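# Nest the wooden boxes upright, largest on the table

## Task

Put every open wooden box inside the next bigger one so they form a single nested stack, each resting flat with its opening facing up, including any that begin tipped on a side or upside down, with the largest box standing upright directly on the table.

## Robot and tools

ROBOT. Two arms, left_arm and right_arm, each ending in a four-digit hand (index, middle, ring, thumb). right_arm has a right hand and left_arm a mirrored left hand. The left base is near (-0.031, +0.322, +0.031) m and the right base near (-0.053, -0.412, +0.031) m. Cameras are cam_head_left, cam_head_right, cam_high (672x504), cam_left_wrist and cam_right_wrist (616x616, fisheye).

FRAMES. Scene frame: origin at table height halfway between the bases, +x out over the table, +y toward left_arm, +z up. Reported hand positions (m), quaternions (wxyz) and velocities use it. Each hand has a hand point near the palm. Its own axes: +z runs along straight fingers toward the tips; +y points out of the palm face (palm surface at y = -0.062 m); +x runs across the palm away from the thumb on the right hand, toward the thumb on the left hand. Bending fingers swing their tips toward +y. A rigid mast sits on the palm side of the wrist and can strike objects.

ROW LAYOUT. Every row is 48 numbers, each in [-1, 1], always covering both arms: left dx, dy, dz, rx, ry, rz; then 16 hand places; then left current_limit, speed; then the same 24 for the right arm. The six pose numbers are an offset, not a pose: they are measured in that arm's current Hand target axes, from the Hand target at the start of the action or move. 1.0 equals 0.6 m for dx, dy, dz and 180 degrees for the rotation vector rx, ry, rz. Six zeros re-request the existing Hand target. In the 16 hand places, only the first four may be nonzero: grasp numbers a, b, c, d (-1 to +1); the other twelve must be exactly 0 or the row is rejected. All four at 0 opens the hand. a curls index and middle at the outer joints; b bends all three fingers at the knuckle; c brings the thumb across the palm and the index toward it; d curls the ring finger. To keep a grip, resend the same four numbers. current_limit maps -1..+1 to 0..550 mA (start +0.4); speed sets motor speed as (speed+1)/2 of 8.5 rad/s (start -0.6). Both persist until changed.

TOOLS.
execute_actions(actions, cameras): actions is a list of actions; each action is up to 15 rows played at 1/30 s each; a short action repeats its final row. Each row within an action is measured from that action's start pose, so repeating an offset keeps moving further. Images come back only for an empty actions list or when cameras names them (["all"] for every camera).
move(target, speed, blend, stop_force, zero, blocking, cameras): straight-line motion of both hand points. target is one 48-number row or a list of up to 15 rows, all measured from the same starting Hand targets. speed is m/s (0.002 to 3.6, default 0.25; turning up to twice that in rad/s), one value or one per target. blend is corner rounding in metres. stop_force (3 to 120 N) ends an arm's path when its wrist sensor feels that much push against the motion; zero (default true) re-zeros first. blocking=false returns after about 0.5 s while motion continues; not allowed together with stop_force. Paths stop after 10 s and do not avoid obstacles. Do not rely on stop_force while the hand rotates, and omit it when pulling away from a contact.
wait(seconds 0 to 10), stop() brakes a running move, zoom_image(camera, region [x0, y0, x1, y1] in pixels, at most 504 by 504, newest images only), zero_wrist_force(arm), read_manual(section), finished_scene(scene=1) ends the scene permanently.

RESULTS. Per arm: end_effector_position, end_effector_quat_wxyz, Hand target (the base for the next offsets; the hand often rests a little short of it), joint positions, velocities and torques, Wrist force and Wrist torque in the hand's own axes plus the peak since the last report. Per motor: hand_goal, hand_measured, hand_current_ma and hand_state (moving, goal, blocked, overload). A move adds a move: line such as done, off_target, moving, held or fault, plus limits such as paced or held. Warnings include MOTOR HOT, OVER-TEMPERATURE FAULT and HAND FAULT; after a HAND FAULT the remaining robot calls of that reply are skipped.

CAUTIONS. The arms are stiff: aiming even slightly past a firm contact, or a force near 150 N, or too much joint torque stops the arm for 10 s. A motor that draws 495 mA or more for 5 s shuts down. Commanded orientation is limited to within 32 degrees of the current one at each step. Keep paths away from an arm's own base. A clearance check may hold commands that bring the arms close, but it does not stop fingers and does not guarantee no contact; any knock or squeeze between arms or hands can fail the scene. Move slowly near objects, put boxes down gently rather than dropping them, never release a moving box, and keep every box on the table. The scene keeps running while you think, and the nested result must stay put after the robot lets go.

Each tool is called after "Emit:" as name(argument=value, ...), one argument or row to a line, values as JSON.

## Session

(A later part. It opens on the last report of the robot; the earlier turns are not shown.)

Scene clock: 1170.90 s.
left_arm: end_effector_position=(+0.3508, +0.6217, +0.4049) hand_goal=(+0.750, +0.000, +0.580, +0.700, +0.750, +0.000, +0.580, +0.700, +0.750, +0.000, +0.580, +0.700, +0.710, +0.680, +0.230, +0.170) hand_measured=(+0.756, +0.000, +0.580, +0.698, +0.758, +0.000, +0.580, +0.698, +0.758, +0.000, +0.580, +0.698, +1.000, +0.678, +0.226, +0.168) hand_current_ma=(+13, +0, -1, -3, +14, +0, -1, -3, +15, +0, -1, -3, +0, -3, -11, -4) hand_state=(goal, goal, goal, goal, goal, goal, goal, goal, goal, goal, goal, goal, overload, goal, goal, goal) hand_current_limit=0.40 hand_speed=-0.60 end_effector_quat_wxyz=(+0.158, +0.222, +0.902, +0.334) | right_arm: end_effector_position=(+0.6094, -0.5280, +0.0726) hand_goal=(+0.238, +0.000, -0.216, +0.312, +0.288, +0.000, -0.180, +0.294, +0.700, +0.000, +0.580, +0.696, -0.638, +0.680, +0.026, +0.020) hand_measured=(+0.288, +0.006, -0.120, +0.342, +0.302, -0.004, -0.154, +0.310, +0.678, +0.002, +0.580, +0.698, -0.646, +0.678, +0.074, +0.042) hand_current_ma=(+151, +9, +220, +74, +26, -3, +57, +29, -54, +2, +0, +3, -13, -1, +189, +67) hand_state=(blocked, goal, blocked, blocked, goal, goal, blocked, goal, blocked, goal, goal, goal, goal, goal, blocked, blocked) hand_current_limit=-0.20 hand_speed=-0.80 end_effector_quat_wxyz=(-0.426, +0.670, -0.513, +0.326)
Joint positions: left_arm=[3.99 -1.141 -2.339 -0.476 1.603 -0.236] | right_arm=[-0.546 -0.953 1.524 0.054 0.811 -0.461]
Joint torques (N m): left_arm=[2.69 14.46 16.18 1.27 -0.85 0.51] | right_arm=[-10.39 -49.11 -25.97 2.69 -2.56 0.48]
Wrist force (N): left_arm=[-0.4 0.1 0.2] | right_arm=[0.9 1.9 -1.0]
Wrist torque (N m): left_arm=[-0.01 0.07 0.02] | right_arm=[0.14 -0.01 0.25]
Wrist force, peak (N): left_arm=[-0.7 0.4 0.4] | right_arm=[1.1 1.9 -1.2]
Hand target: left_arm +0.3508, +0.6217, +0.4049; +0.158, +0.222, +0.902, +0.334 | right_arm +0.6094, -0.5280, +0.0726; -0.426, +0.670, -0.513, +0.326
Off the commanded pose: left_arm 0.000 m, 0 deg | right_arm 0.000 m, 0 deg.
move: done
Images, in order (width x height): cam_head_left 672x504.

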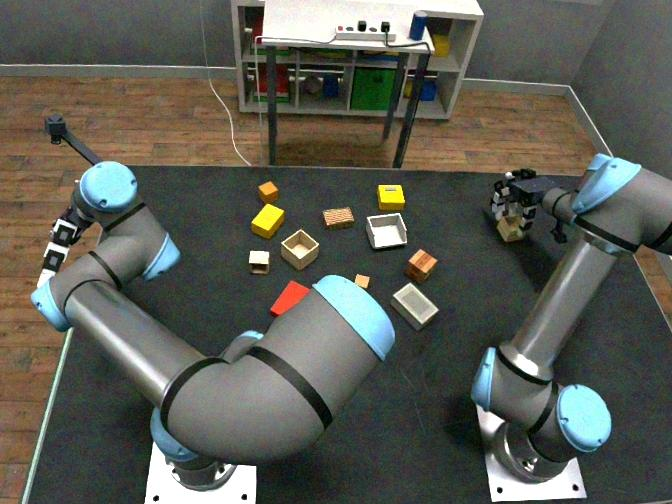

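Emit:
move(
  target=[0,0,0,0,0,0,0,0,0,0,0,0,0,0,0,0,0,0,0,0,0,0,0.4,-0.6,0,0.0302,0.0141,0,0,0,0.45,0.2,0.82,0,0,0,0,0,0,0,0,0,0,0,0,0,-0.2,-0.8],
  speed=0.015,
  stop_force=3,
  cameras=["cam_right_wrist"],
)

Emit:
zoom_image(
  camera="cam_right_wrist",
  region=[300, 130, 540, 370],
)

Scene clock: 1176.03 s.
left_arm: end_effector_position=(+0.3508, +0.6217, +0.4049) hand_goal=(+0.750, +0.000, +0.580, +0.700, +0.750, +0.000, +0.580, +0.700, +0.750, +0.000, +0.580, +0.700, +0.710, +0.680, +0.230, +0.170) hand_measured=(+0.756, +0.000, +0.580, +0.698, +0.758, +0.000, +0.580, +0.698, +0.758, +0.000, +0.580, +0.698, +1.000, +0.678, +0.226, +0.168) hand_current_ma=(+13, +0, -1, -3, +14, +0, -1, -3, +15, +0, -1, -3, +0, -3, -11, -4) hand_state=(goal, goal, goal, goal, goal, goal, goal, goal, goal, goal, goal, goal, overload, goal, goal, goal) hand_current_limit=0.40 hand_speed=-0.60 end_effector_quat_wxyz=(+0.158, +0.222, +0.902, +0.334) | right_arm: end_effector_position=(+0.6094, -0.5280, +0.0671) hand_goal=(+0.238, +0.000, -0.216, +0.312, +0.288, +0.000, -0.180, +0.294, +0.700, +0.000, +0.580, +0.696, -0.638, +0.680, +0.026, +0.020) hand_measured=(+0.292, +0.006, -0.134, +0.334, +0.302, -0.004, -0.162, +0.302, +0.678, +0.002, +0.580, +0.698, -0.648, +0.678, +0.080, +0.044) hand_current_ma=(+164, +9, +220, +49, +26, -3, +39, +13, -54, +2, +0, +3, -17, -2, +212, +77) hand_state=(blocked, goal, blocked, blocked, goal, goal, goal, goal, blocked, goal, goal, goal, goal, goal, blocked, blocked) hand_current_limit=-0.20 hand_speed=-0.80 end_effector_quat_wxyz=(-0.426, +0.670, -0.513, +0.326)
Joint positions: left_arm=[3.99 -1.141 -2.339 -0.476 1.603 -0.236] | right_arm=[-0.546 -0.946 1.528 0.043 0.811 -0.461]
Joint torques (N m): left_arm=[1.92 13.49 16.25 1.39 -0.75 0.46] | right_arm=[-9.47 -49.8 -25.08 0.87 -1.65 -0.16]
Wrist force (N): left_arm=[-0.3 0.4 0.0] | right_arm=[0.9 1.7 -1.2]
Wrist torque (N m): left_arm=[0.04 0.05 0.02] | right_arm=[0.14 -0.01 0.25]
Wrist force, peak (N): left_arm=[-0.6 0.6 0.3] | right_arm=[1.7 -2.4 -1.7]
Hand target: left_arm +0.3508, +0.6217, +0.4049; +0.158, +0.222, +0.902, +0.334 | right_arm +0.6094, -0.5280, +0.0671; -0.426, +0.670, -0.513, +0.326 (not the last commanded pose)
Off the commanded pose: left_arm 0.000 m, 0 deg | right_arm 0.014 m, 0 deg.
move: contact (right_arm)
camera_calibration:
cam_right_wrist: T_world_to_cam=[[-0.453169, 0.659539, -0.599705, 0.693427], [-0.518134, 0.352553, 0.779258, 0.408167], [0.725379, 0.663863, 0.181964, 0.0218488], [0, 0, 0, 1]] pos_world=[0.509876, -0.615747, 0.093809]
Images, in order (width x height): cam_right_wrist 616x616.

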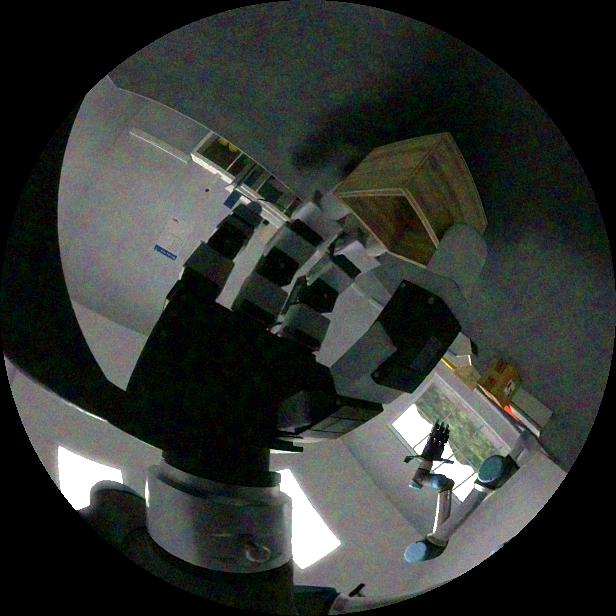

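Scaled by 2.100 from the camera's 616x616 image, which has a finer 880x880 frame.

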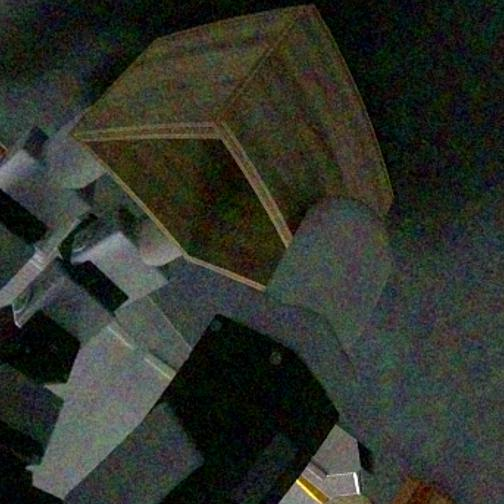

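Emit:
move(
  target=[0,0,0,0,0,0,0,0,0,0,0,0,0,0,0,0,0,0,0,0,0,0,0.4,-0.6,0,0,0,0,0,0,0,0.2,0.82,0,0,0,0,0,0,0,0,0,0,0,0,0,0.2,-0.85],
)

Emit:
move(
  target=[
    [0,0,0,0,0,0,0,0,0,0,0,0,0,0,0,0,0,0,0,0,0,0,0.4,-0.6,0,0.0042,-0.0091,0,0,0,0,0.2,0.82,0,0,0,0,0,0,0,0,0,0,0,0,0,0.4,-0.6],
    [0,0,0,0,0,0,0,0,0,0,0,0,0,0,0,0,0,0,0,0,0,0,0.4,-0.6,0,-0.2378,-0.1219,0.1056,0,0,0,0.2,0.82,0,0,0,0,0,0,0,0,0,0,0,0,0,0.4,-0.6],
  ],
  speed=[0.05,0.2],
  blend=[0.003,0],
  cameras=["cam_right_wrist","cam_head_left"],
)

Emit:
zoom_image(
  camera="cam_right_wrist",
  region=[380, 40, 600, 260],
)

Scene clock: 1184.90 s.
left_arm: end_effector_position=(+0.3508, +0.6217, +0.4049) hand_goal=(+0.750, +0.000, +0.580, +0.700, +0.750, +0.000, +0.580, +0.700, +0.750, +0.000, +0.580, +0.700, +0.710, +0.680, +0.230, +0.170) hand_measured=(+0.756, +0.000, +0.580, +0.698, +0.758, +0.000, +0.580, +0.698, +0.758, +0.000, +0.580, +0.698, +1.000, +0.678, +0.226, +0.168) hand_current_ma=(+13, +0, -1, -3, +14, +0, -1, -3, +15, +0, -1, -3, +0, -3, -11, -4) hand_state=(goal, goal, goal, goal, goal, goal, goal, goal, goal, goal, goal, goal, overload, goal, goal, goal) hand_current_limit=0.40 hand_speed=-0.60 end_effector_quat_wxyz=(+0.158, +0.222, +0.902, +0.334) | right_arm: end_effector_position=(+0.6094, -0.5280, +0.0671) hand_goal=(+0.194, +0.000, +0.190, +0.740, +0.400, +0.000, +0.540, +0.946, +0.656, +0.000, +0.580, +0.740, -0.684, +0.680, +0.026, +0.088) hand_measured=(+0.192, +0.004, +0.188, +0.738, +0.388, -0.004, +0.534, +0.942, +0.648, +0.002, +0.580, +0.736, -0.686, +0.678, +0.032, +0.092) hand_current_ma=(-1, +3, -3, -3, -25, -3, -10, -4, -13, +2, +0, -4, -2, -2, +11, +8) hand_state=(goal, goal, goal, goal, goal, goal, goal, goal, goal, goal, goal, goal, goal, goal, goal, goal) hand_current_limit=0.20 hand_speed=-0.85 end_effector_quat_wxyz=(-0.426, +0.670, -0.513, +0.326)
Joint positions: left_arm=[3.99 -1.141 -2.339 -0.476 1.603 -0.236] | right_arm=[-0.546 -0.946 1.528 0.043 0.811 -0.461]
Joint torques (N m): left_arm=[1.23 13.16 17.13 1.35 -0.83 0.41] | right_arm=[-4.71 -42.06 -19.02 -0.93 1.13 -0.1]
Wrist force (N): left_arm=[-0.3 0.1 -0.1] | right_arm=[0.9 1.4 -1.1]
Wrist torque (N m): left_arm=[0.01 0.05 0.03] | right_arm=[0.05 -0.02 0.24]
Wrist force, peak (N): left_arm=[-0.4 0.6 0.5] | right_arm=[1.3 0.1 -2.3]
Hand target: left_arm +0.3508, +0.6217, +0.4049; +0.158, +0.222, +0.902, +0.334 | right_arm +0.6094, -0.5280, +0.0671; -0.426, +0.670, -0.513, +0.326
Off the commanded pose: left_arm 0.000 m, 0 deg | right_arm 0.000 m, 0 deg.
move: done

Scene clock: 1186.33 s.
left_arm: end_effector_position=(+0.3508, +0.6217, +0.4049) hand_goal=(+0.750, +0.000, +0.580, +0.700, +0.750, +0.000, +0.580, +0.700, +0.750, +0.000, +0.580, +0.700, +0.710, +0.680, +0.230, +0.170) hand_measured=(+0.756, +0.000, +0.580, +0.698, +0.758, +0.000, +0.580, +0.698, +0.758, +0.000, +0.580, +0.698, +1.000, +0.678, +0.226, +0.168) hand_current_ma=(+13, +0, -1, -3, +14, +0, -1, -3, +15, +0, -1, -3, +0, -3, -11, -4) hand_state=(goal, goal, goal, goal, goal, goal, goal, goal, goal, goal, goal, goal, overload, goal, goal, goal) hand_current_limit=0.40 hand_speed=-0.60 end_effector_quat_wxyz=(+0.158, +0.222, +0.902, +0.334) | right_arm: end_effector_position=(+0.6038, -0.5295, +0.2272) hand_goal=(+0.194, +0.000, +0.190, +0.740, +0.400, +0.000, +0.540, +0.946, +0.656, +0.000, +0.580, +0.740, -0.684, +0.680, +0.026, +0.088) hand_measured=(+0.190, +0.004, +0.188, +0.738, +0.388, -0.002, +0.534, +0.942, +0.646, +0.002, +0.580, +0.736, -0.686, +0.678, +0.028, +0.090) hand_current_ma=(-5, +3, -3, -3, -25, -3, -9, -4, -17, +2, +0, -4, -2, -2, +3, +3) hand_state=(goal, goal, goal, goal, goal, goal, goal, goal, goal, goal, goal, goal, goal, goal, goal, goal) hand_current_limit=0.40 hand_speed=-0.60 end_effector_quat_wxyz=(-0.531, +0.590, -0.452, +0.406)
Joint positions: left_arm=[3.99 -1.141 -2.339 -0.476 1.603 -0.236] | right_arm=[-0.631 -1.249 1.675 -0.245 0.63 -0.147]
Joint torques (N m): left_arm=[2.08 12.16 15.72 1.29 -0.86 0.4] | right_arm=[9.89 -40.16 -26.95 -1.88 0.65 0.95]
Wrist force (N): left_arm=[-0.1 0.5 0.1] | right_arm=[1.2 1.5 -1.8]
Wrist torque (N m): left_arm=[0.05 0.04 0.03] | right_arm=[0.08 0.04 0.43]
Wrist force, peak (N): left_arm=[-0.3 0.6 0.5] | right_arm=[0.8 3.5 -0.7]
Hand target: left_arm +0.3508, +0.6217, +0.4049; +0.158, +0.222, +0.902, +0.334 | right_arm +0.6038, -0.5295, +0.2273; -0.531, +0.590, -0.452, +0.406
Off the commanded pose: left_arm 0.000 m, 0 deg | right_arm 0.000 m, 0 deg.
move: done
camera_calibration:
cam_right_wrist: T_world_to_cam=[[-0.250703, 0.714471, -0.653207, 0.70694], [-0.741406, 0.292162, 0.604118, 0.423576], [0.622467, 0.635746, 0.456468, -0.017249], [0, 0, 0, 1]] pos_world=[0.502011, -0.617875, 0.213762]
Images, in order (width x height): cam_head_left 672x504, cam_right_wrist 616x616.

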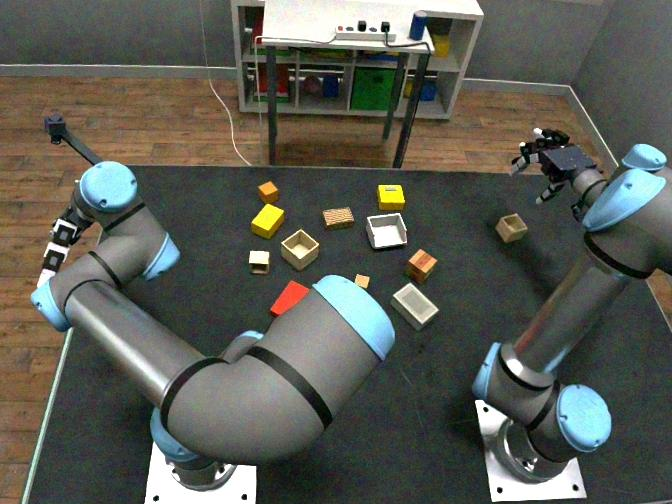

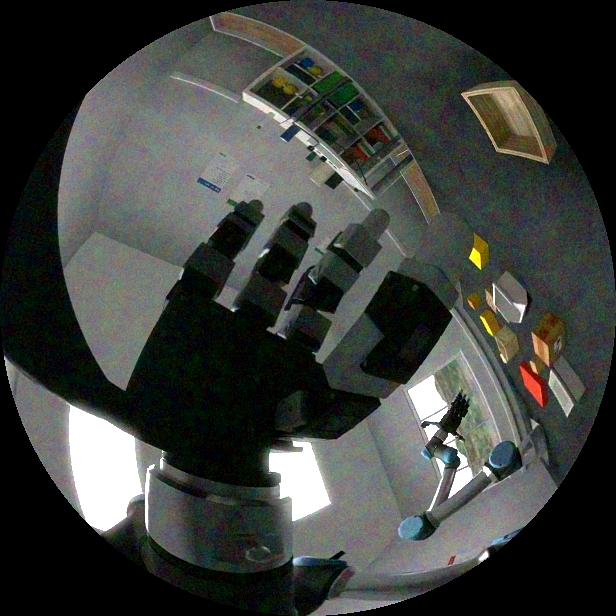

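Scaled by 2.291 from the camera's 616x616 image, which has a finer 880x880 frame.

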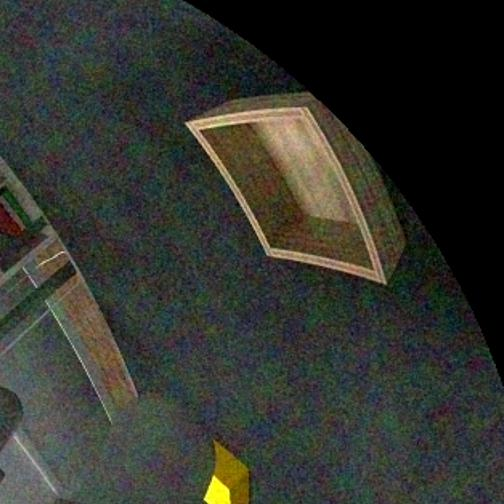

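Emit:
move(
  target=[
    [0,0,0,0,0,0,0,0,0,0,0,0,0,0,0,0,0,0,0,0,0,0,0.4,-0.6,-0.0042,0.2368,0.0055,0,-0.0133,-0.0014,0,0.2,0.82,0,0,0,0,0,0,0,0,0,0,0,0,0,0.4,-0.6],
    [0,0,0,0,0,0,0,0,0,0,0,0,0,0,0,0,0,0,0,0,0,0,0.4,-0.6,-0.0047,0.2355,0.0170,0,-0.0133,-0.0014,0,0.2,0.82,0,0,0,0,0,0,0,0,0,0,0,0,0,0.4,-0.6],
    [0,0,0,0,0,0,0,0,0,0,0,0,0,0,0,0,0,0,0,0,0,0,0.4,-0.6,-0.0047,0.2355,0.0170,0,-0.0133,-0.0014,0.3,0.35,0.82,0,0,0,0,0,0,0,0,0,0,0,0,0,-0.2,-0.8],
  ],
  speed=[0.15,0.05,0.05],
  cameras=["cam_right_wrist","cam_head_left"],
)

Emit:
zoom_image(
  camera="cam_right_wrist",
  region=[300, 130, 540, 370],
)

Emit:
zoom_image(
  camera="cam_head_left",
  region=[470, 130, 610, 250],
)

Scene clock: 1205.77 s.
left_arm: end_effector_position=(+0.3508, +0.6217, +0.4049) hand_goal=(+0.750, +0.000, +0.580, +0.700, +0.750, +0.000, +0.580, +0.700, +0.750, +0.000, +0.580, +0.700, +0.710, +0.680, +0.230, +0.170) hand_measured=(+0.756, +0.000, +0.580, +0.698, +0.758, +0.000, +0.580, +0.698, +0.758, +0.000, +0.580, +0.698, +1.000, +0.678, +0.226, +0.168) hand_current_ma=(+13, +0, -1, -3, +14, +0, -1, -3, +15, +0, -1, -3, +0, -3, -11, -4) hand_state=(goal, goal, goal, goal, goal, goal, goal, goal, goal, goal, goal, goal, overload, goal, goal, goal) hand_current_limit=0.40 hand_speed=-0.60 end_effector_quat_wxyz=(+0.158, +0.222, +0.902, +0.334) | right_arm: end_effector_position=(+0.5985, -0.5280, +0.0857) hand_goal=(+0.020, +0.000, -0.036, +0.486, +0.062, +0.000, +0.030, +0.512, +0.460, +0.000, +0.580, +0.740, -0.654, +0.680, +0.026, +0.072) hand_measured=(+0.096, +0.016, +0.066, +0.518, +0.086, -0.004, +0.090, +0.540, +0.452, +0.002, +0.580, +0.736, -0.664, +0.678, +0.062, +0.084) hand_current_ma=(+220, +25, +220, +75, +59, -3, +175, +66, -13, +2, +0, -4, -19, -3, +128, +35) hand_state=(blocked, goal, blocked, blocked, blocked, goal, blocked, blocked, goal, goal, goal, goal, goal, goal, blocked, goal) hand_current_limit=-0.20 hand_speed=-0.80 end_effector_quat_wxyz=(-0.539, +0.600, -0.440, +0.395)
Joint positions: left_arm=[3.99 -1.141 -2.339 -0.476 1.603 -0.236] | right_arm=[-0.645 -1.054 1.814 -0.564 0.575 -0.165]
Joint torques (N m): left_arm=[1.41 13.72 16.93 1.21 -0.8 0.35] | right_arm=[-11.11 -41.35 -6.47 -1.65 -2.03 -1.4]
Wrist force (N): left_arm=[-0.2 0.7 0.3] | right_arm=[1.0 -2.7 -0.9]
Wrist torque (N m): left_arm=[0.06 0.05 0.02] | right_arm=[-0.01 0.10 0.35]
Wrist force, peak (N): left_arm=[-0.5 0.7 0.1] | right_arm=[1.1 3.8 -2.0]
Hand target: left_arm +0.3508, +0.6217, +0.4049; +0.158, +0.222, +0.902, +0.334 | right_arm +0.5984, -0.5280, +0.0857; -0.539, +0.600, -0.440, +0.395
Off the commanded pose: left_arm 0.000 m, 0 deg | right_arm 0.000 m, 0 deg.
move: done
camera_calibration:
cam_right_wrist: T_world_to_cam=[[-0.280407, 0.703173, -0.653391, 0.623941], [-0.753267, 0.260706, 0.603838, 0.49519], [0.594946, 0.661499, 0.456573, 0.0797271], [0, 0, 0, 1]] pos_world=[0.500534, -0.620577, 0.0722619]
Images, in order (width x height): cam_head_left 672x504, cam_right_wrist 616x616.

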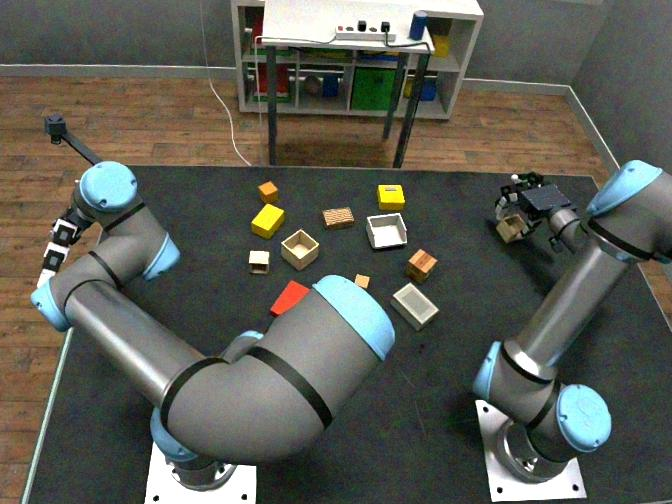

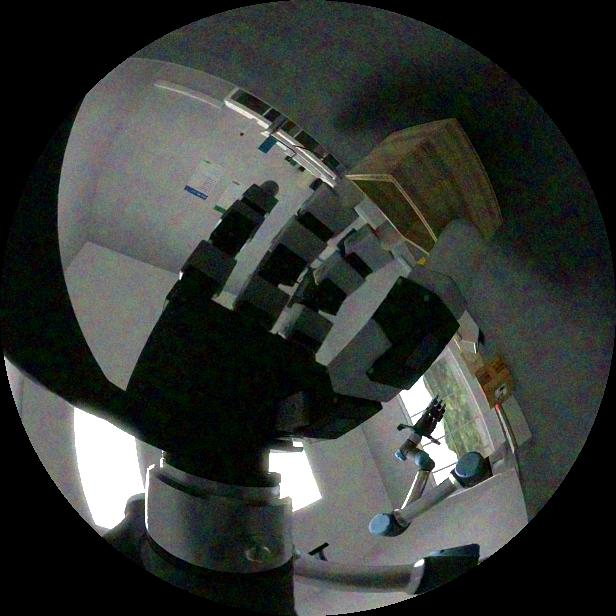

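Scaled by 2.100 from the camera's 616x616 image, which has a finer 880x880 frame.

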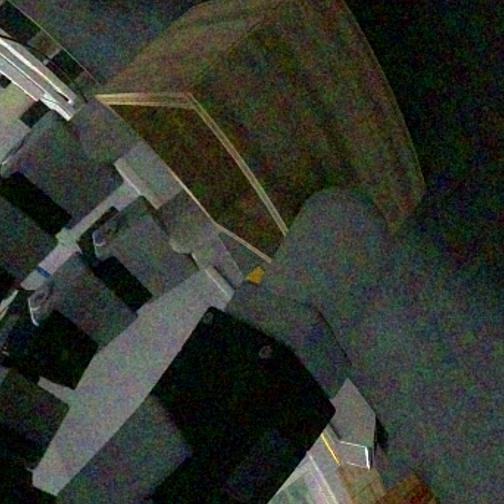

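Scaled by 3.600.

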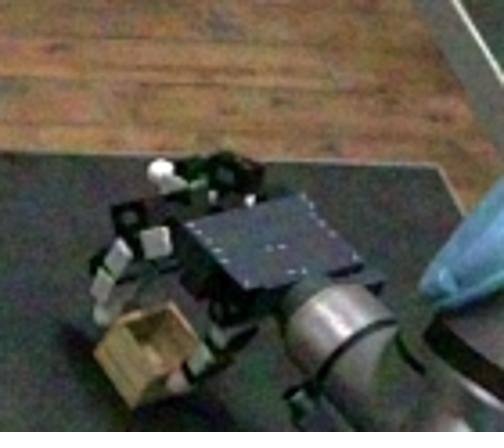

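Emit:
move(
  target=[0,0,0,0,0,0,0,0,0,0,0,0,0,0,0,0,0,0,0,0,0,0,0.4,-0.6,0,-0.1657,-0.0174,0,0,0,0.3,0.35,0.82,0,0,0,0,0,0,0,0,0,0,0,0,0,-0.2,-0.8],
  speed=0.08,
  cameras=["cam_right_wrist","cam_head_left"],
)

Emit:
zoom_image(
  camera="cam_right_wrist",
  region=[300, 130, 540, 370],
)

Emit:
zoom_image(
  camera="cam_head_left",
  region=[480, 130, 580, 230],
)

Scene clock: 1211.27 s.
left_arm: end_effector_position=(+0.3508, +0.6217, +0.4049) hand_goal=(+0.750, +0.000, +0.580, +0.700, +0.750, +0.000, +0.580, +0.700, +0.750, +0.000, +0.580, +0.700, +0.710, +0.680, +0.230, +0.170) hand_measured=(+0.756, +0.000, +0.580, +0.698, +0.758, +0.000, +0.580, +0.698, +0.758, +0.000, +0.580, +0.698, +1.000, +0.678, +0.226, +0.168) hand_current_ma=(+13, +0, -1, -3, +14, +0, -1, -3, +15, +0, -1, -3, +0, -3, -11, -4) hand_state=(goal, goal, goal, goal, goal, goal, goal, goal, goal, goal, goal, goal, overload, goal, goal, goal) hand_current_limit=0.40 hand_speed=-0.60 end_effector_quat_wxyz=(+0.158, +0.222, +0.902, +0.334) | right_arm: end_effector_position=(+0.5986, -0.5280, +0.1857) hand_goal=(+0.020, +0.000, -0.036, +0.486, +0.062, +0.000, +0.030, +0.512, +0.460, +0.000, +0.580, +0.740, -0.654, +0.680, +0.026, +0.072) hand_measured=(+0.096, +0.016, +0.032, +0.516, +0.086, -0.004, +0.062, +0.532, +0.452, +0.002, +0.580, +0.736, -0.664, +0.678, +0.078, +0.094) hand_current_ma=(+220, +25, +208, +73, +59, -3, +79, +43, -15, +2, +0, -4, -19, -3, +202, +72) hand_state=(blocked, goal, blocked, blocked, blocked, goal, blocked, blocked, goal, goal, goal, goal, goal, goal, blocked, blocked) hand_current_limit=-0.20 hand_speed=-0.80 end_effector_quat_wxyz=(-0.539, +0.600, -0.439, +0.395)
Joint positions: left_arm=[3.99 -1.141 -2.339 -0.476 1.603 -0.236] | right_arm=[-0.645 -1.197 1.722 -0.329 0.575 -0.165]
Joint torques (N m): left_arm=[1.65 13.08 16.6 1.24 -0.73 0.31] | right_arm=[9.58 -31.32 -12.19 -1.32 1.5 -1.23]
Wrist force (N): left_arm=[-0.1 0.2 0.0] | right_arm=[1.3 2.0 -1.8]
Wrist torque (N m): left_arm=[0.03 0.03 0.05] | right_arm=[0.15 0.05 0.30]
Wrist force, peak (N): left_arm=[-0.6 0.6 0.2] | right_arm=[1.3 3.5 -2.1]
Hand target: left_arm +0.3508, +0.6217, +0.4049; +0.158, +0.222, +0.902, +0.334 | right_arm +0.5986, -0.5280, +0.1857; -0.539, +0.600, -0.440, +0.395
Off the commanded pose: left_arm 0.000 m, 0 deg | right_arm 0.000 m, 0 deg.
move: done
camera_calibration:
cam_right_wrist: T_world_to_cam=[[-0.280306, 0.703136, -0.653474, 0.689277], [-0.753307, 0.2608, 0.603749, 0.43505], [0.594943, 0.6615, 0.456574, 0.0339528], [0, 0, 0, 1]] pos_world=[0.500735, -0.620577, 0.172262]
Images, in order (width x height): cam_head_left 672x504, cam_right_wrist 616x616.

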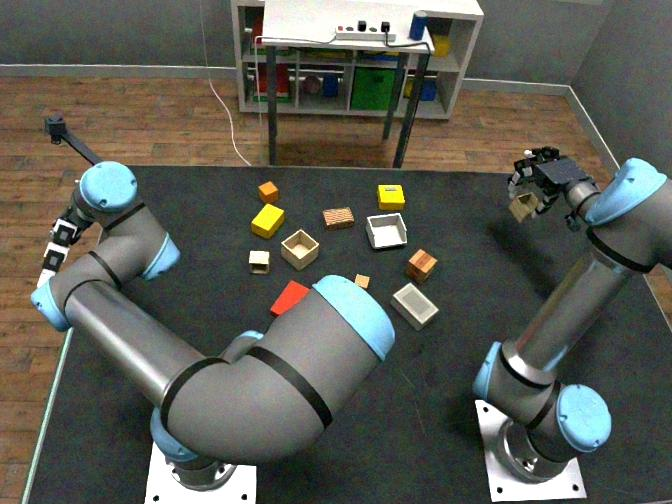

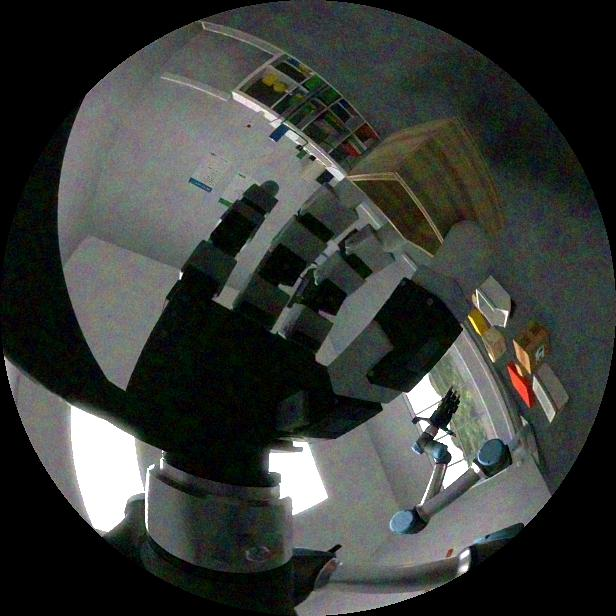

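Scaled by 2.100 from the camera's 616x616 image, which has a finer 880x880 frame.

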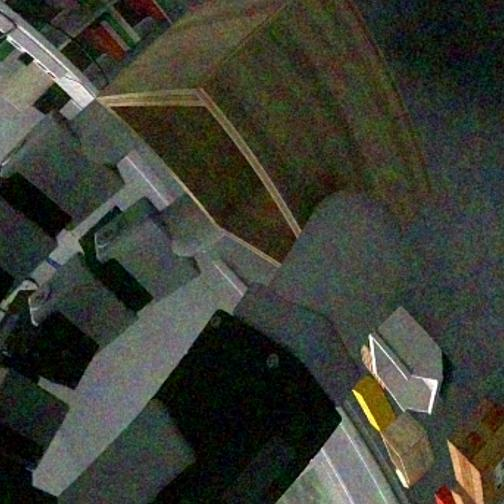

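Scaled by 5.040.

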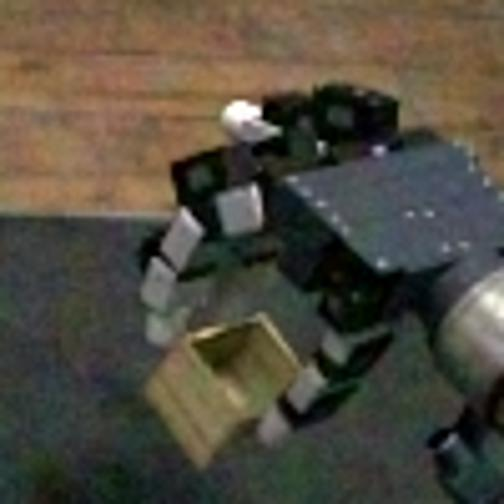

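Emit:
move(
  target=[0,0,0,0,0,0,0,0,0,0,0,0,0,0,0,0,0,0,0,0,0,0,0.4,-0.6,-0.507,-0.1288,0.0408,0,0,0,0.3,0.35,0.82,0,0,0,0,0,0,0,0,0,0,0,0,0,-0.2,-0.8],
  speed=0.25,
)

Emit:
move(
  target=[0,0,0,0,0,0,0,0,0,0,0,0,0,0,0,0,0,0,0,0,0,0,0.4,-0.6,-0.5273,-0.0053,0.0503,-0.0328,-0.1405,-0.0223,0.3,0.35,0.82,0,0,0,0,0,0,0,0,0,0,0,0,0,-0.2,-0.8],
  speed=0.25,
  cameras=["cam_right_wrist","cam_head_left","cam_high"],
)

Emit:
zoom_image(
  camera="cam_right_wrist",
  region=[320, 40, 580, 300],
)

Emit:
zoom_image(
  camera="cam_head_left",
  region=[240, 160, 380, 300],
)

Emit:
zoom_image(
  camera="cam_high",
  region=[330, 230, 470, 370],
)

Scene clock: 1263.33 s.
left_arm: end_effector_position=(+0.3508, +0.6217, +0.4049) hand_goal=(+0.750, +0.000, +0.580, +0.700, +0.750, +0.000, +0.580, +0.700, +0.750, +0.000, +0.580, +0.700, +0.710, +0.680, +0.230, +0.170) hand_measured=(+0.756, +0.000, +0.580, +0.698, +0.758, +0.000, +0.580, +0.698, +0.758, +0.000, +0.580, +0.698, +1.000, +0.678, +0.226, +0.168) hand_current_ma=(+13, +0, -1, -3, +14, +0, -1, -3, +15, +0, -1, -3, +0, -3, -11, -4) hand_state=(goal, goal, goal, goal, goal, goal, goal, goal, goal, goal, goal, goal, overload, goal, goal, goal) hand_current_limit=0.40 hand_speed=-0.60 end_effector_quat_wxyz=(+0.158, +0.222, +0.902, +0.334) | right_arm: end_effector_position=(+0.5380, -0.2281, +0.2599) hand_goal=(+0.020, +0.000, -0.036, +0.486, +0.062, +0.000, +0.030, +0.512, +0.460, +0.000, +0.580, +0.740, -0.654, +0.680, +0.026, +0.072) hand_measured=(+0.096, +0.016, +0.032, +0.516, +0.086, -0.004, +0.062, +0.532, +0.452, +0.002, +0.580, +0.736, -0.666, +0.678, +0.078, +0.094) hand_current_ma=(+220, +25, +204, +73, +59, -3, +79, +43, -15, +2, +0, -4, -21, -3, +204, +73) hand_state=(blocked, goal, blocked, blocked, blocked, goal, blocked, blocked, goal, goal, goal, goal, goal, goal, blocked, blocked) hand_current_limit=-0.20 hand_speed=-0.80 end_effector_quat_wxyz=(-0.539, +0.600, -0.439, +0.395)
Joint positions: left_arm=[3.99 -1.141 -2.339 -0.476 1.603 -0.236] | right_arm=[-0.042 -1.508 1.899 -0.276 1.171 -0.045]
Joint torques (N m): left_arm=[0.72 12.91 16.72 1.17 -0.87 0.32] | right_arm=[10.5 -24.8 -12.87 -3.02 2.22 -0.64]
Wrist force (N): left_arm=[-0.2 0.5 0.1] | right_arm=[1.1 1.8 -2.3]
Wrist torque (N m): left_arm=[0.04 0.04 0.03] | right_arm=[0.14 0.04 0.38]
Wrist force, peak (N): left_arm=[-0.4 0.8 0.3] | right_arm=[3.5 2.8 -2.1]
Hand target: left_arm +0.3508, +0.6217, +0.4049; +0.158, +0.222, +0.902, +0.334 | right_arm +0.5379, -0.2281, +0.2599; -0.539, +0.600, -0.440, +0.395
Off the commanded pose: left_arm 0.000 m, 0 deg | right_arm 0.000 m, 0 deg.
move: done

Scene clock: 1265.13 s.
left_arm: end_effector_position=(+0.3508, +0.6217, +0.4049) hand_goal=(+0.750, +0.000, +0.580, +0.700, +0.750, +0.000, +0.580, +0.700, +0.750, +0.000, +0.580, +0.700, +0.710, +0.680, +0.230, +0.170) hand_measured=(+0.756, +0.000, +0.580, +0.698, +0.758, +0.000, +0.580, +0.698, +0.758, +0.000, +0.580, +0.698, +1.000, +0.678, +0.226, +0.168) hand_current_ma=(+13, +0, -1, -3, +14, +0, -1, -3, +15, +0, -1, -3, +0, -3, -11, -4) hand_state=(goal, goal, goal, goal, goal, goal, goal, goal, goal, goal, goal, goal, overload, goal, goal, goal) hand_current_limit=0.40 hand_speed=-0.60 end_effector_quat_wxyz=(+0.158, +0.222, +0.902, +0.334) | right_arm: end_effector_position=(+0.4716, +0.0826, +0.2599) hand_goal=(+0.020, +0.000, -0.036, +0.486, +0.062, +0.000, +0.030, +0.512, +0.460, +0.000, +0.580, +0.740, -0.654, +0.680, +0.026, +0.072) hand_measured=(+0.096, +0.016, +0.030, +0.516, +0.086, -0.004, +0.062, +0.532, +0.452, +0.002, +0.580, +0.736, -0.666, +0.678, +0.078, +0.094) hand_current_ma=(+220, +25, +203, +73, +59, -3, +79, +43, -15, +2, +0, -4, -22, -3, +204, +73) hand_state=(blocked, goal, blocked, blocked, blocked, goal, blocked, blocked, goal, goal, goal, goal, goal, goal, blocked, blocked) hand_current_limit=-0.20 hand_speed=-0.80 end_effector_quat_wxyz=(-0.577, +0.713, -0.309, +0.250)
Joint positions: left_arm=[3.99 -1.141 -2.339 -0.476 1.603 -0.236] | right_arm=[0.505 -1.232 1.504 -0.052 1.276 -0.064]
Joint torques (N m): left_arm=[1.12 13.46 15.25 1.38 -0.58 0.2] | right_arm=[8.15 -28.08 -29.57 -1.57 -0.43 -0.28]
Wrist force (N): left_arm=[-0.2 0.2 -0.2] | right_arm=[1.2 1.7 -1.7]
Wrist torque (N m): left_arm=[0.02 0.03 0.04] | right_arm=[0.12 0.02 0.45]
Wrist force, peak (N): left_arm=[-0.5 0.7 0.1] | right_arm=[3.4 2.1 -2.5]
Hand target: left_arm +0.3508, +0.6217, +0.4049; +0.158, +0.222, +0.902, +0.334 | right_arm +0.4716, +0.0827, +0.2599; -0.577, +0.713, -0.309, +0.250
Off the commanded pose: left_arm 0.000 m, 0 deg | right_arm 0.000 m, 0 deg.
move: done
camera_calibration:
cam_right_wrist: T_world_to_cam=[[-0.606365, 0.466901, -0.643681, 0.443583], [-0.7432, -0.0448757, 0.667563, 0.139143], [0.2828, 0.88317, 0.374212, -0.177929], [0, 0, 0, 1]] pos_world=[0.422703, -0.0437234, 0.259222]
Images, in order (width x height): cam_head_left 672x504, cam_high 672x504, cam_right_wrist 616x616.

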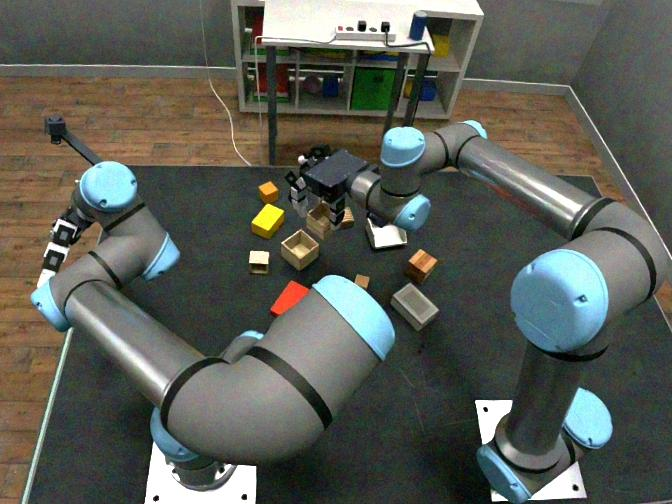

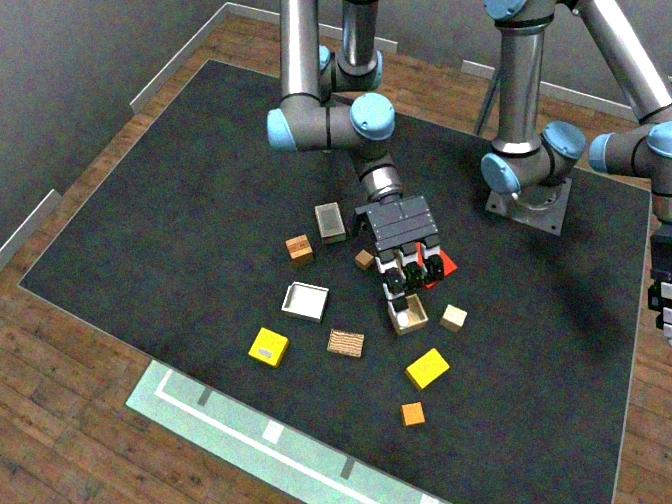

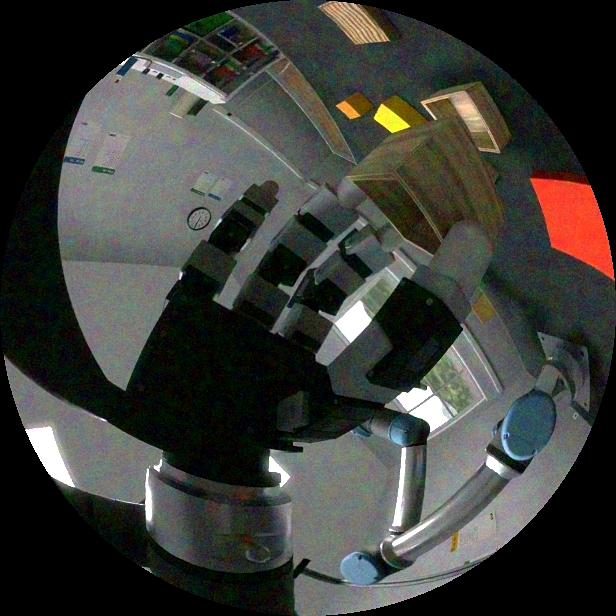

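Scaled by 1.938 from the camera's 616x616 image, which has a finer 880x880 frame.

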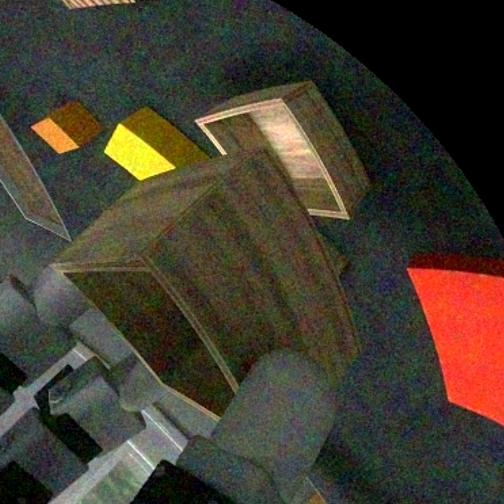

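Scaled by 3.600.

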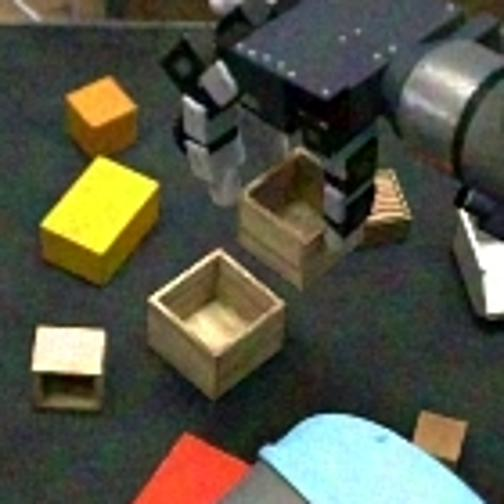

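Scaled by 3.600.

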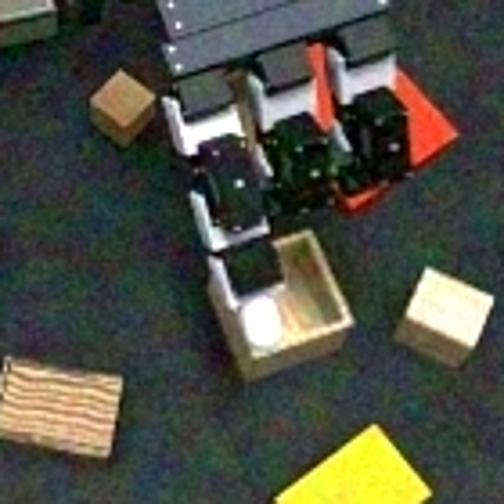

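Emit:
zoom_image(
  camera="cam_head_left",
  region=[270, 190, 350, 280],
)

Emit:
zoom_image(
  camera="cam_right_wrist",
  region=[340, 60, 520, 240],
)

Scaled by 5.600.

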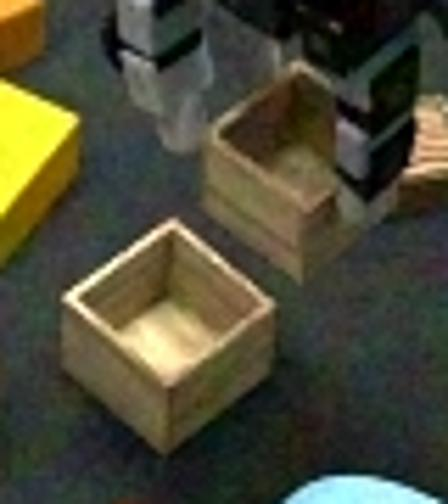

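Scaled by 2.800 from the camera's 616x616 image, which has a finer 880x880 frame.

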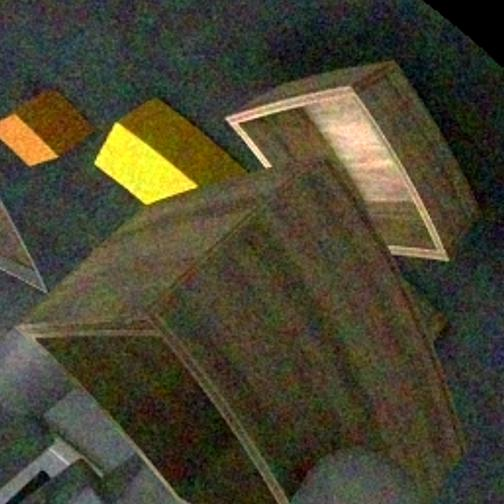

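Emit:
move(
  target=[0,0,0,0,0,0,0,0,0,0,0,0,0,0,0,0,0,0,0,0,0,0,0.4,-0.6,-0.0228,0.1523,0.1638,0,0.0185,0.0039,0.3,0.35,0.82,0,0,0,0,0,0,0,0,0,0,0,0,0,-0.2,-0.8],
  speed=0.15,
  cameras=["cam_right_wrist","cam_head_left","cam_high","cam_head_right"],
)

Emit:
zoom_image(
  camera="cam_right_wrist",
  region=[340, 60, 520, 240],
)

Emit:
zoom_image(
  camera="cam_head_left",
  region=[260, 190, 360, 290],
)

Emit:
zoom_image(
  camera="cam_head_right",
  region=[260, 190, 360, 290],
)

Emit:
zoom_image(
  camera="cam_high",
  region=[350, 250, 470, 370],
)

Scene clock: 1328.47 s.
left_arm: end_effector_position=(+0.3508, +0.6217, +0.4049) hand_goal=(+0.750, +0.000, +0.580, +0.700, +0.750, +0.000, +0.580, +0.700, +0.750, +0.000, +0.580, +0.700, +0.710, +0.680, +0.230, +0.170) hand_measured=(+0.756, +0.000, +0.580, +0.698, +0.758, +0.000, +0.580, +0.698, +0.758, +0.000, +0.580, +0.698, +1.000, +0.678, +0.226, +0.168) hand_current_ma=(+13, +0, -1, -3, +14, +0, -1, -3, +15, +0, -1, -3, +0, -3, -11, -4) hand_state=(goal, goal, goal, goal, goal, goal, goal, goal, goal, goal, goal, goal, overload, goal, goal, goal) hand_current_limit=0.40 hand_speed=-0.60 end_effector_quat_wxyz=(+0.158, +0.222, +0.902, +0.334) | right_arm: end_effector_position=(+0.5183, +0.1454, +0.1501) hand_goal=(+0.020, +0.000, -0.036, +0.486, +0.062, +0.000, +0.030, +0.512, +0.460, +0.000, +0.580, +0.740, -0.654, +0.680, +0.026, +0.072) hand_measured=(+0.096, +0.016, +0.030, +0.516, +0.086, -0.004, +0.062, +0.532, +0.452, +0.002, +0.580, +0.736, -0.666, +0.678, +0.078, +0.094) hand_current_ma=(+220, +25, +203, +73, +59, -3, +79, +43, -15, +2, +0, -4, -22, -3, +204, +73) hand_state=(blocked, goal, blocked, blocked, blocked, goal, blocked, blocked, goal, goal, goal, goal, goal, goal, blocked, blocked) hand_current_limit=-0.20 hand_speed=-0.80 end_effector_quat_wxyz=(-0.569, +0.704, -0.330, +0.267)
Joint positions: left_arm=[3.99 -1.141 -2.339 -0.476 1.603 -0.236] | right_arm=[0.589 -0.969 1.403 -0.22 1.416 -0.033]
Joint torques (N m): left_arm=[1.7 14.13 16.85 1.3 -0.64 0.26] | right_arm=[-10.52 -36.72 -15.99 -0.38 -1.2 -0.45]
Wrist force (N): left_arm=[-0.3 0.6 0.0] | right_arm=[1.1 1.8 -1.7]
Wrist torque (N m): left_arm=[0.07 0.05 0.02] | right_arm=[0.14 0.04 0.28]
Wrist force, peak (N): left_arm=[-0.6 0.7 0.2] | right_arm=[1.0 3.6 -0.7]
Hand target: left_arm +0.3508, +0.6217, +0.4049; +0.158, +0.222, +0.902, +0.334 | right_arm +0.5183, +0.1454, +0.1500; -0.569, +0.704, -0.330, +0.267
Off the commanded pose: left_arm 0.000 m, 0 deg | right_arm 0.000 m, 0 deg.
move: done
camera_calibration:
cam_right_wrist: T_world_to_cam=[[-0.57772, 0.501795, -0.643771, 0.35194], [-0.744586, -0.000852698, 0.667526, 0.244268], [0.334413, 0.864986, 0.374122, -0.229629], [0, 0, 0, 1]] pos_world=[0.461992, 0.0222327, 0.149422]
Images, in order (width x height): cam_head_left 672x504, cam_head_right 672x504, cam_high 672x504, cam_right_wrist 616x616.

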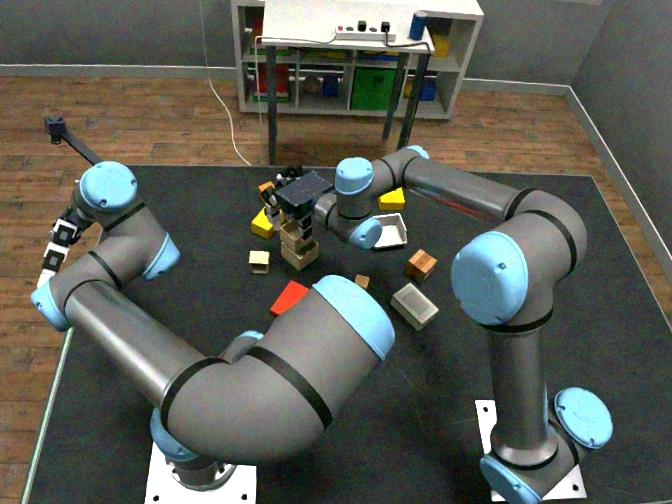

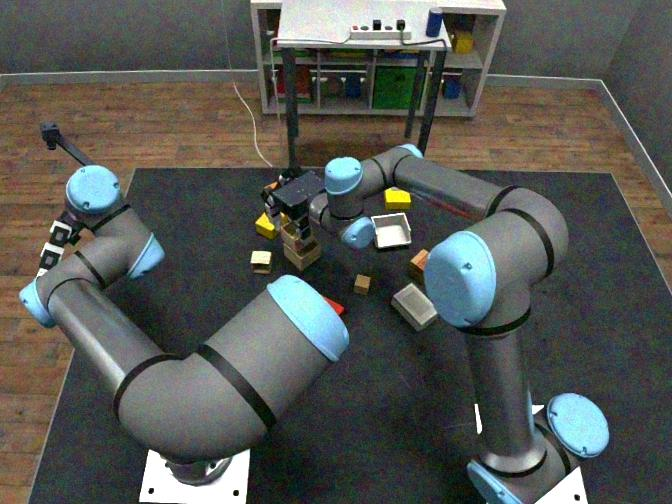

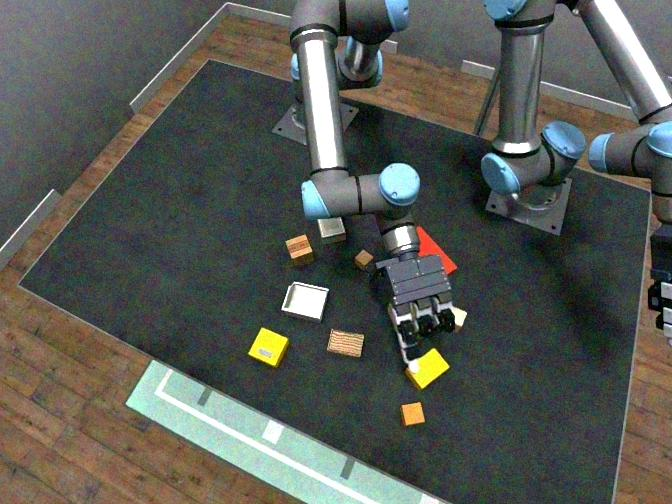

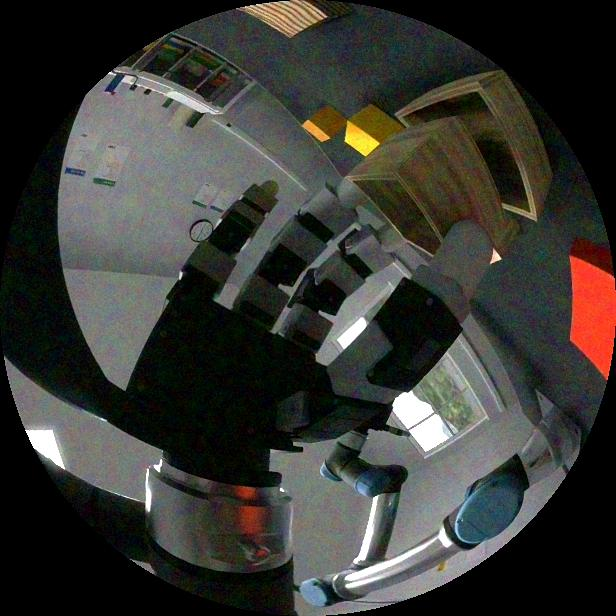

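Scaled by 2.800 from the camera's 616x616 image, which has a finer 880x880 frame.

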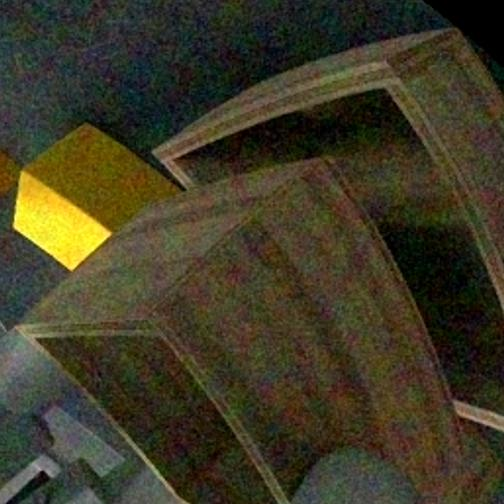

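Scaled by 5.040.

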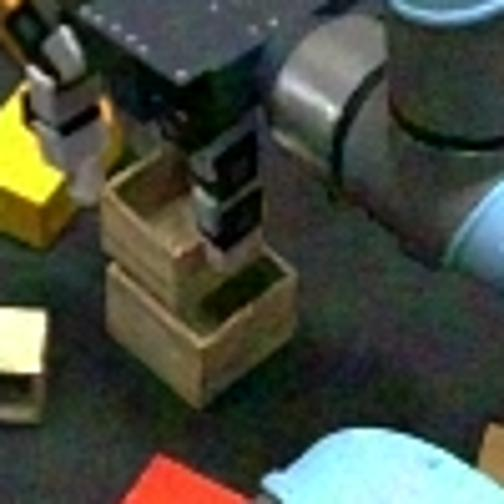

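Scaled by 5.040.

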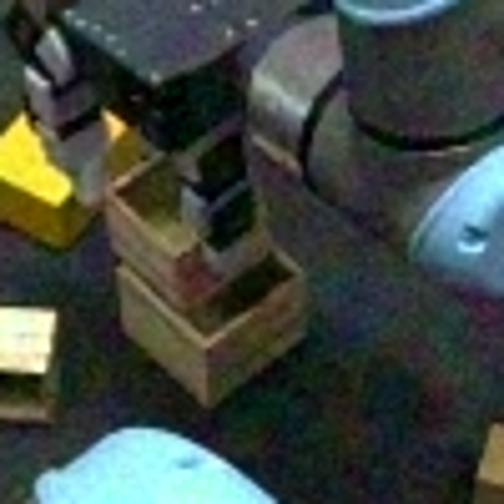

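Scaled by 4.200.

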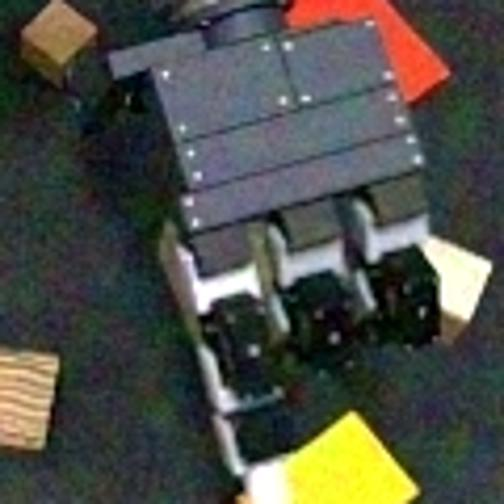

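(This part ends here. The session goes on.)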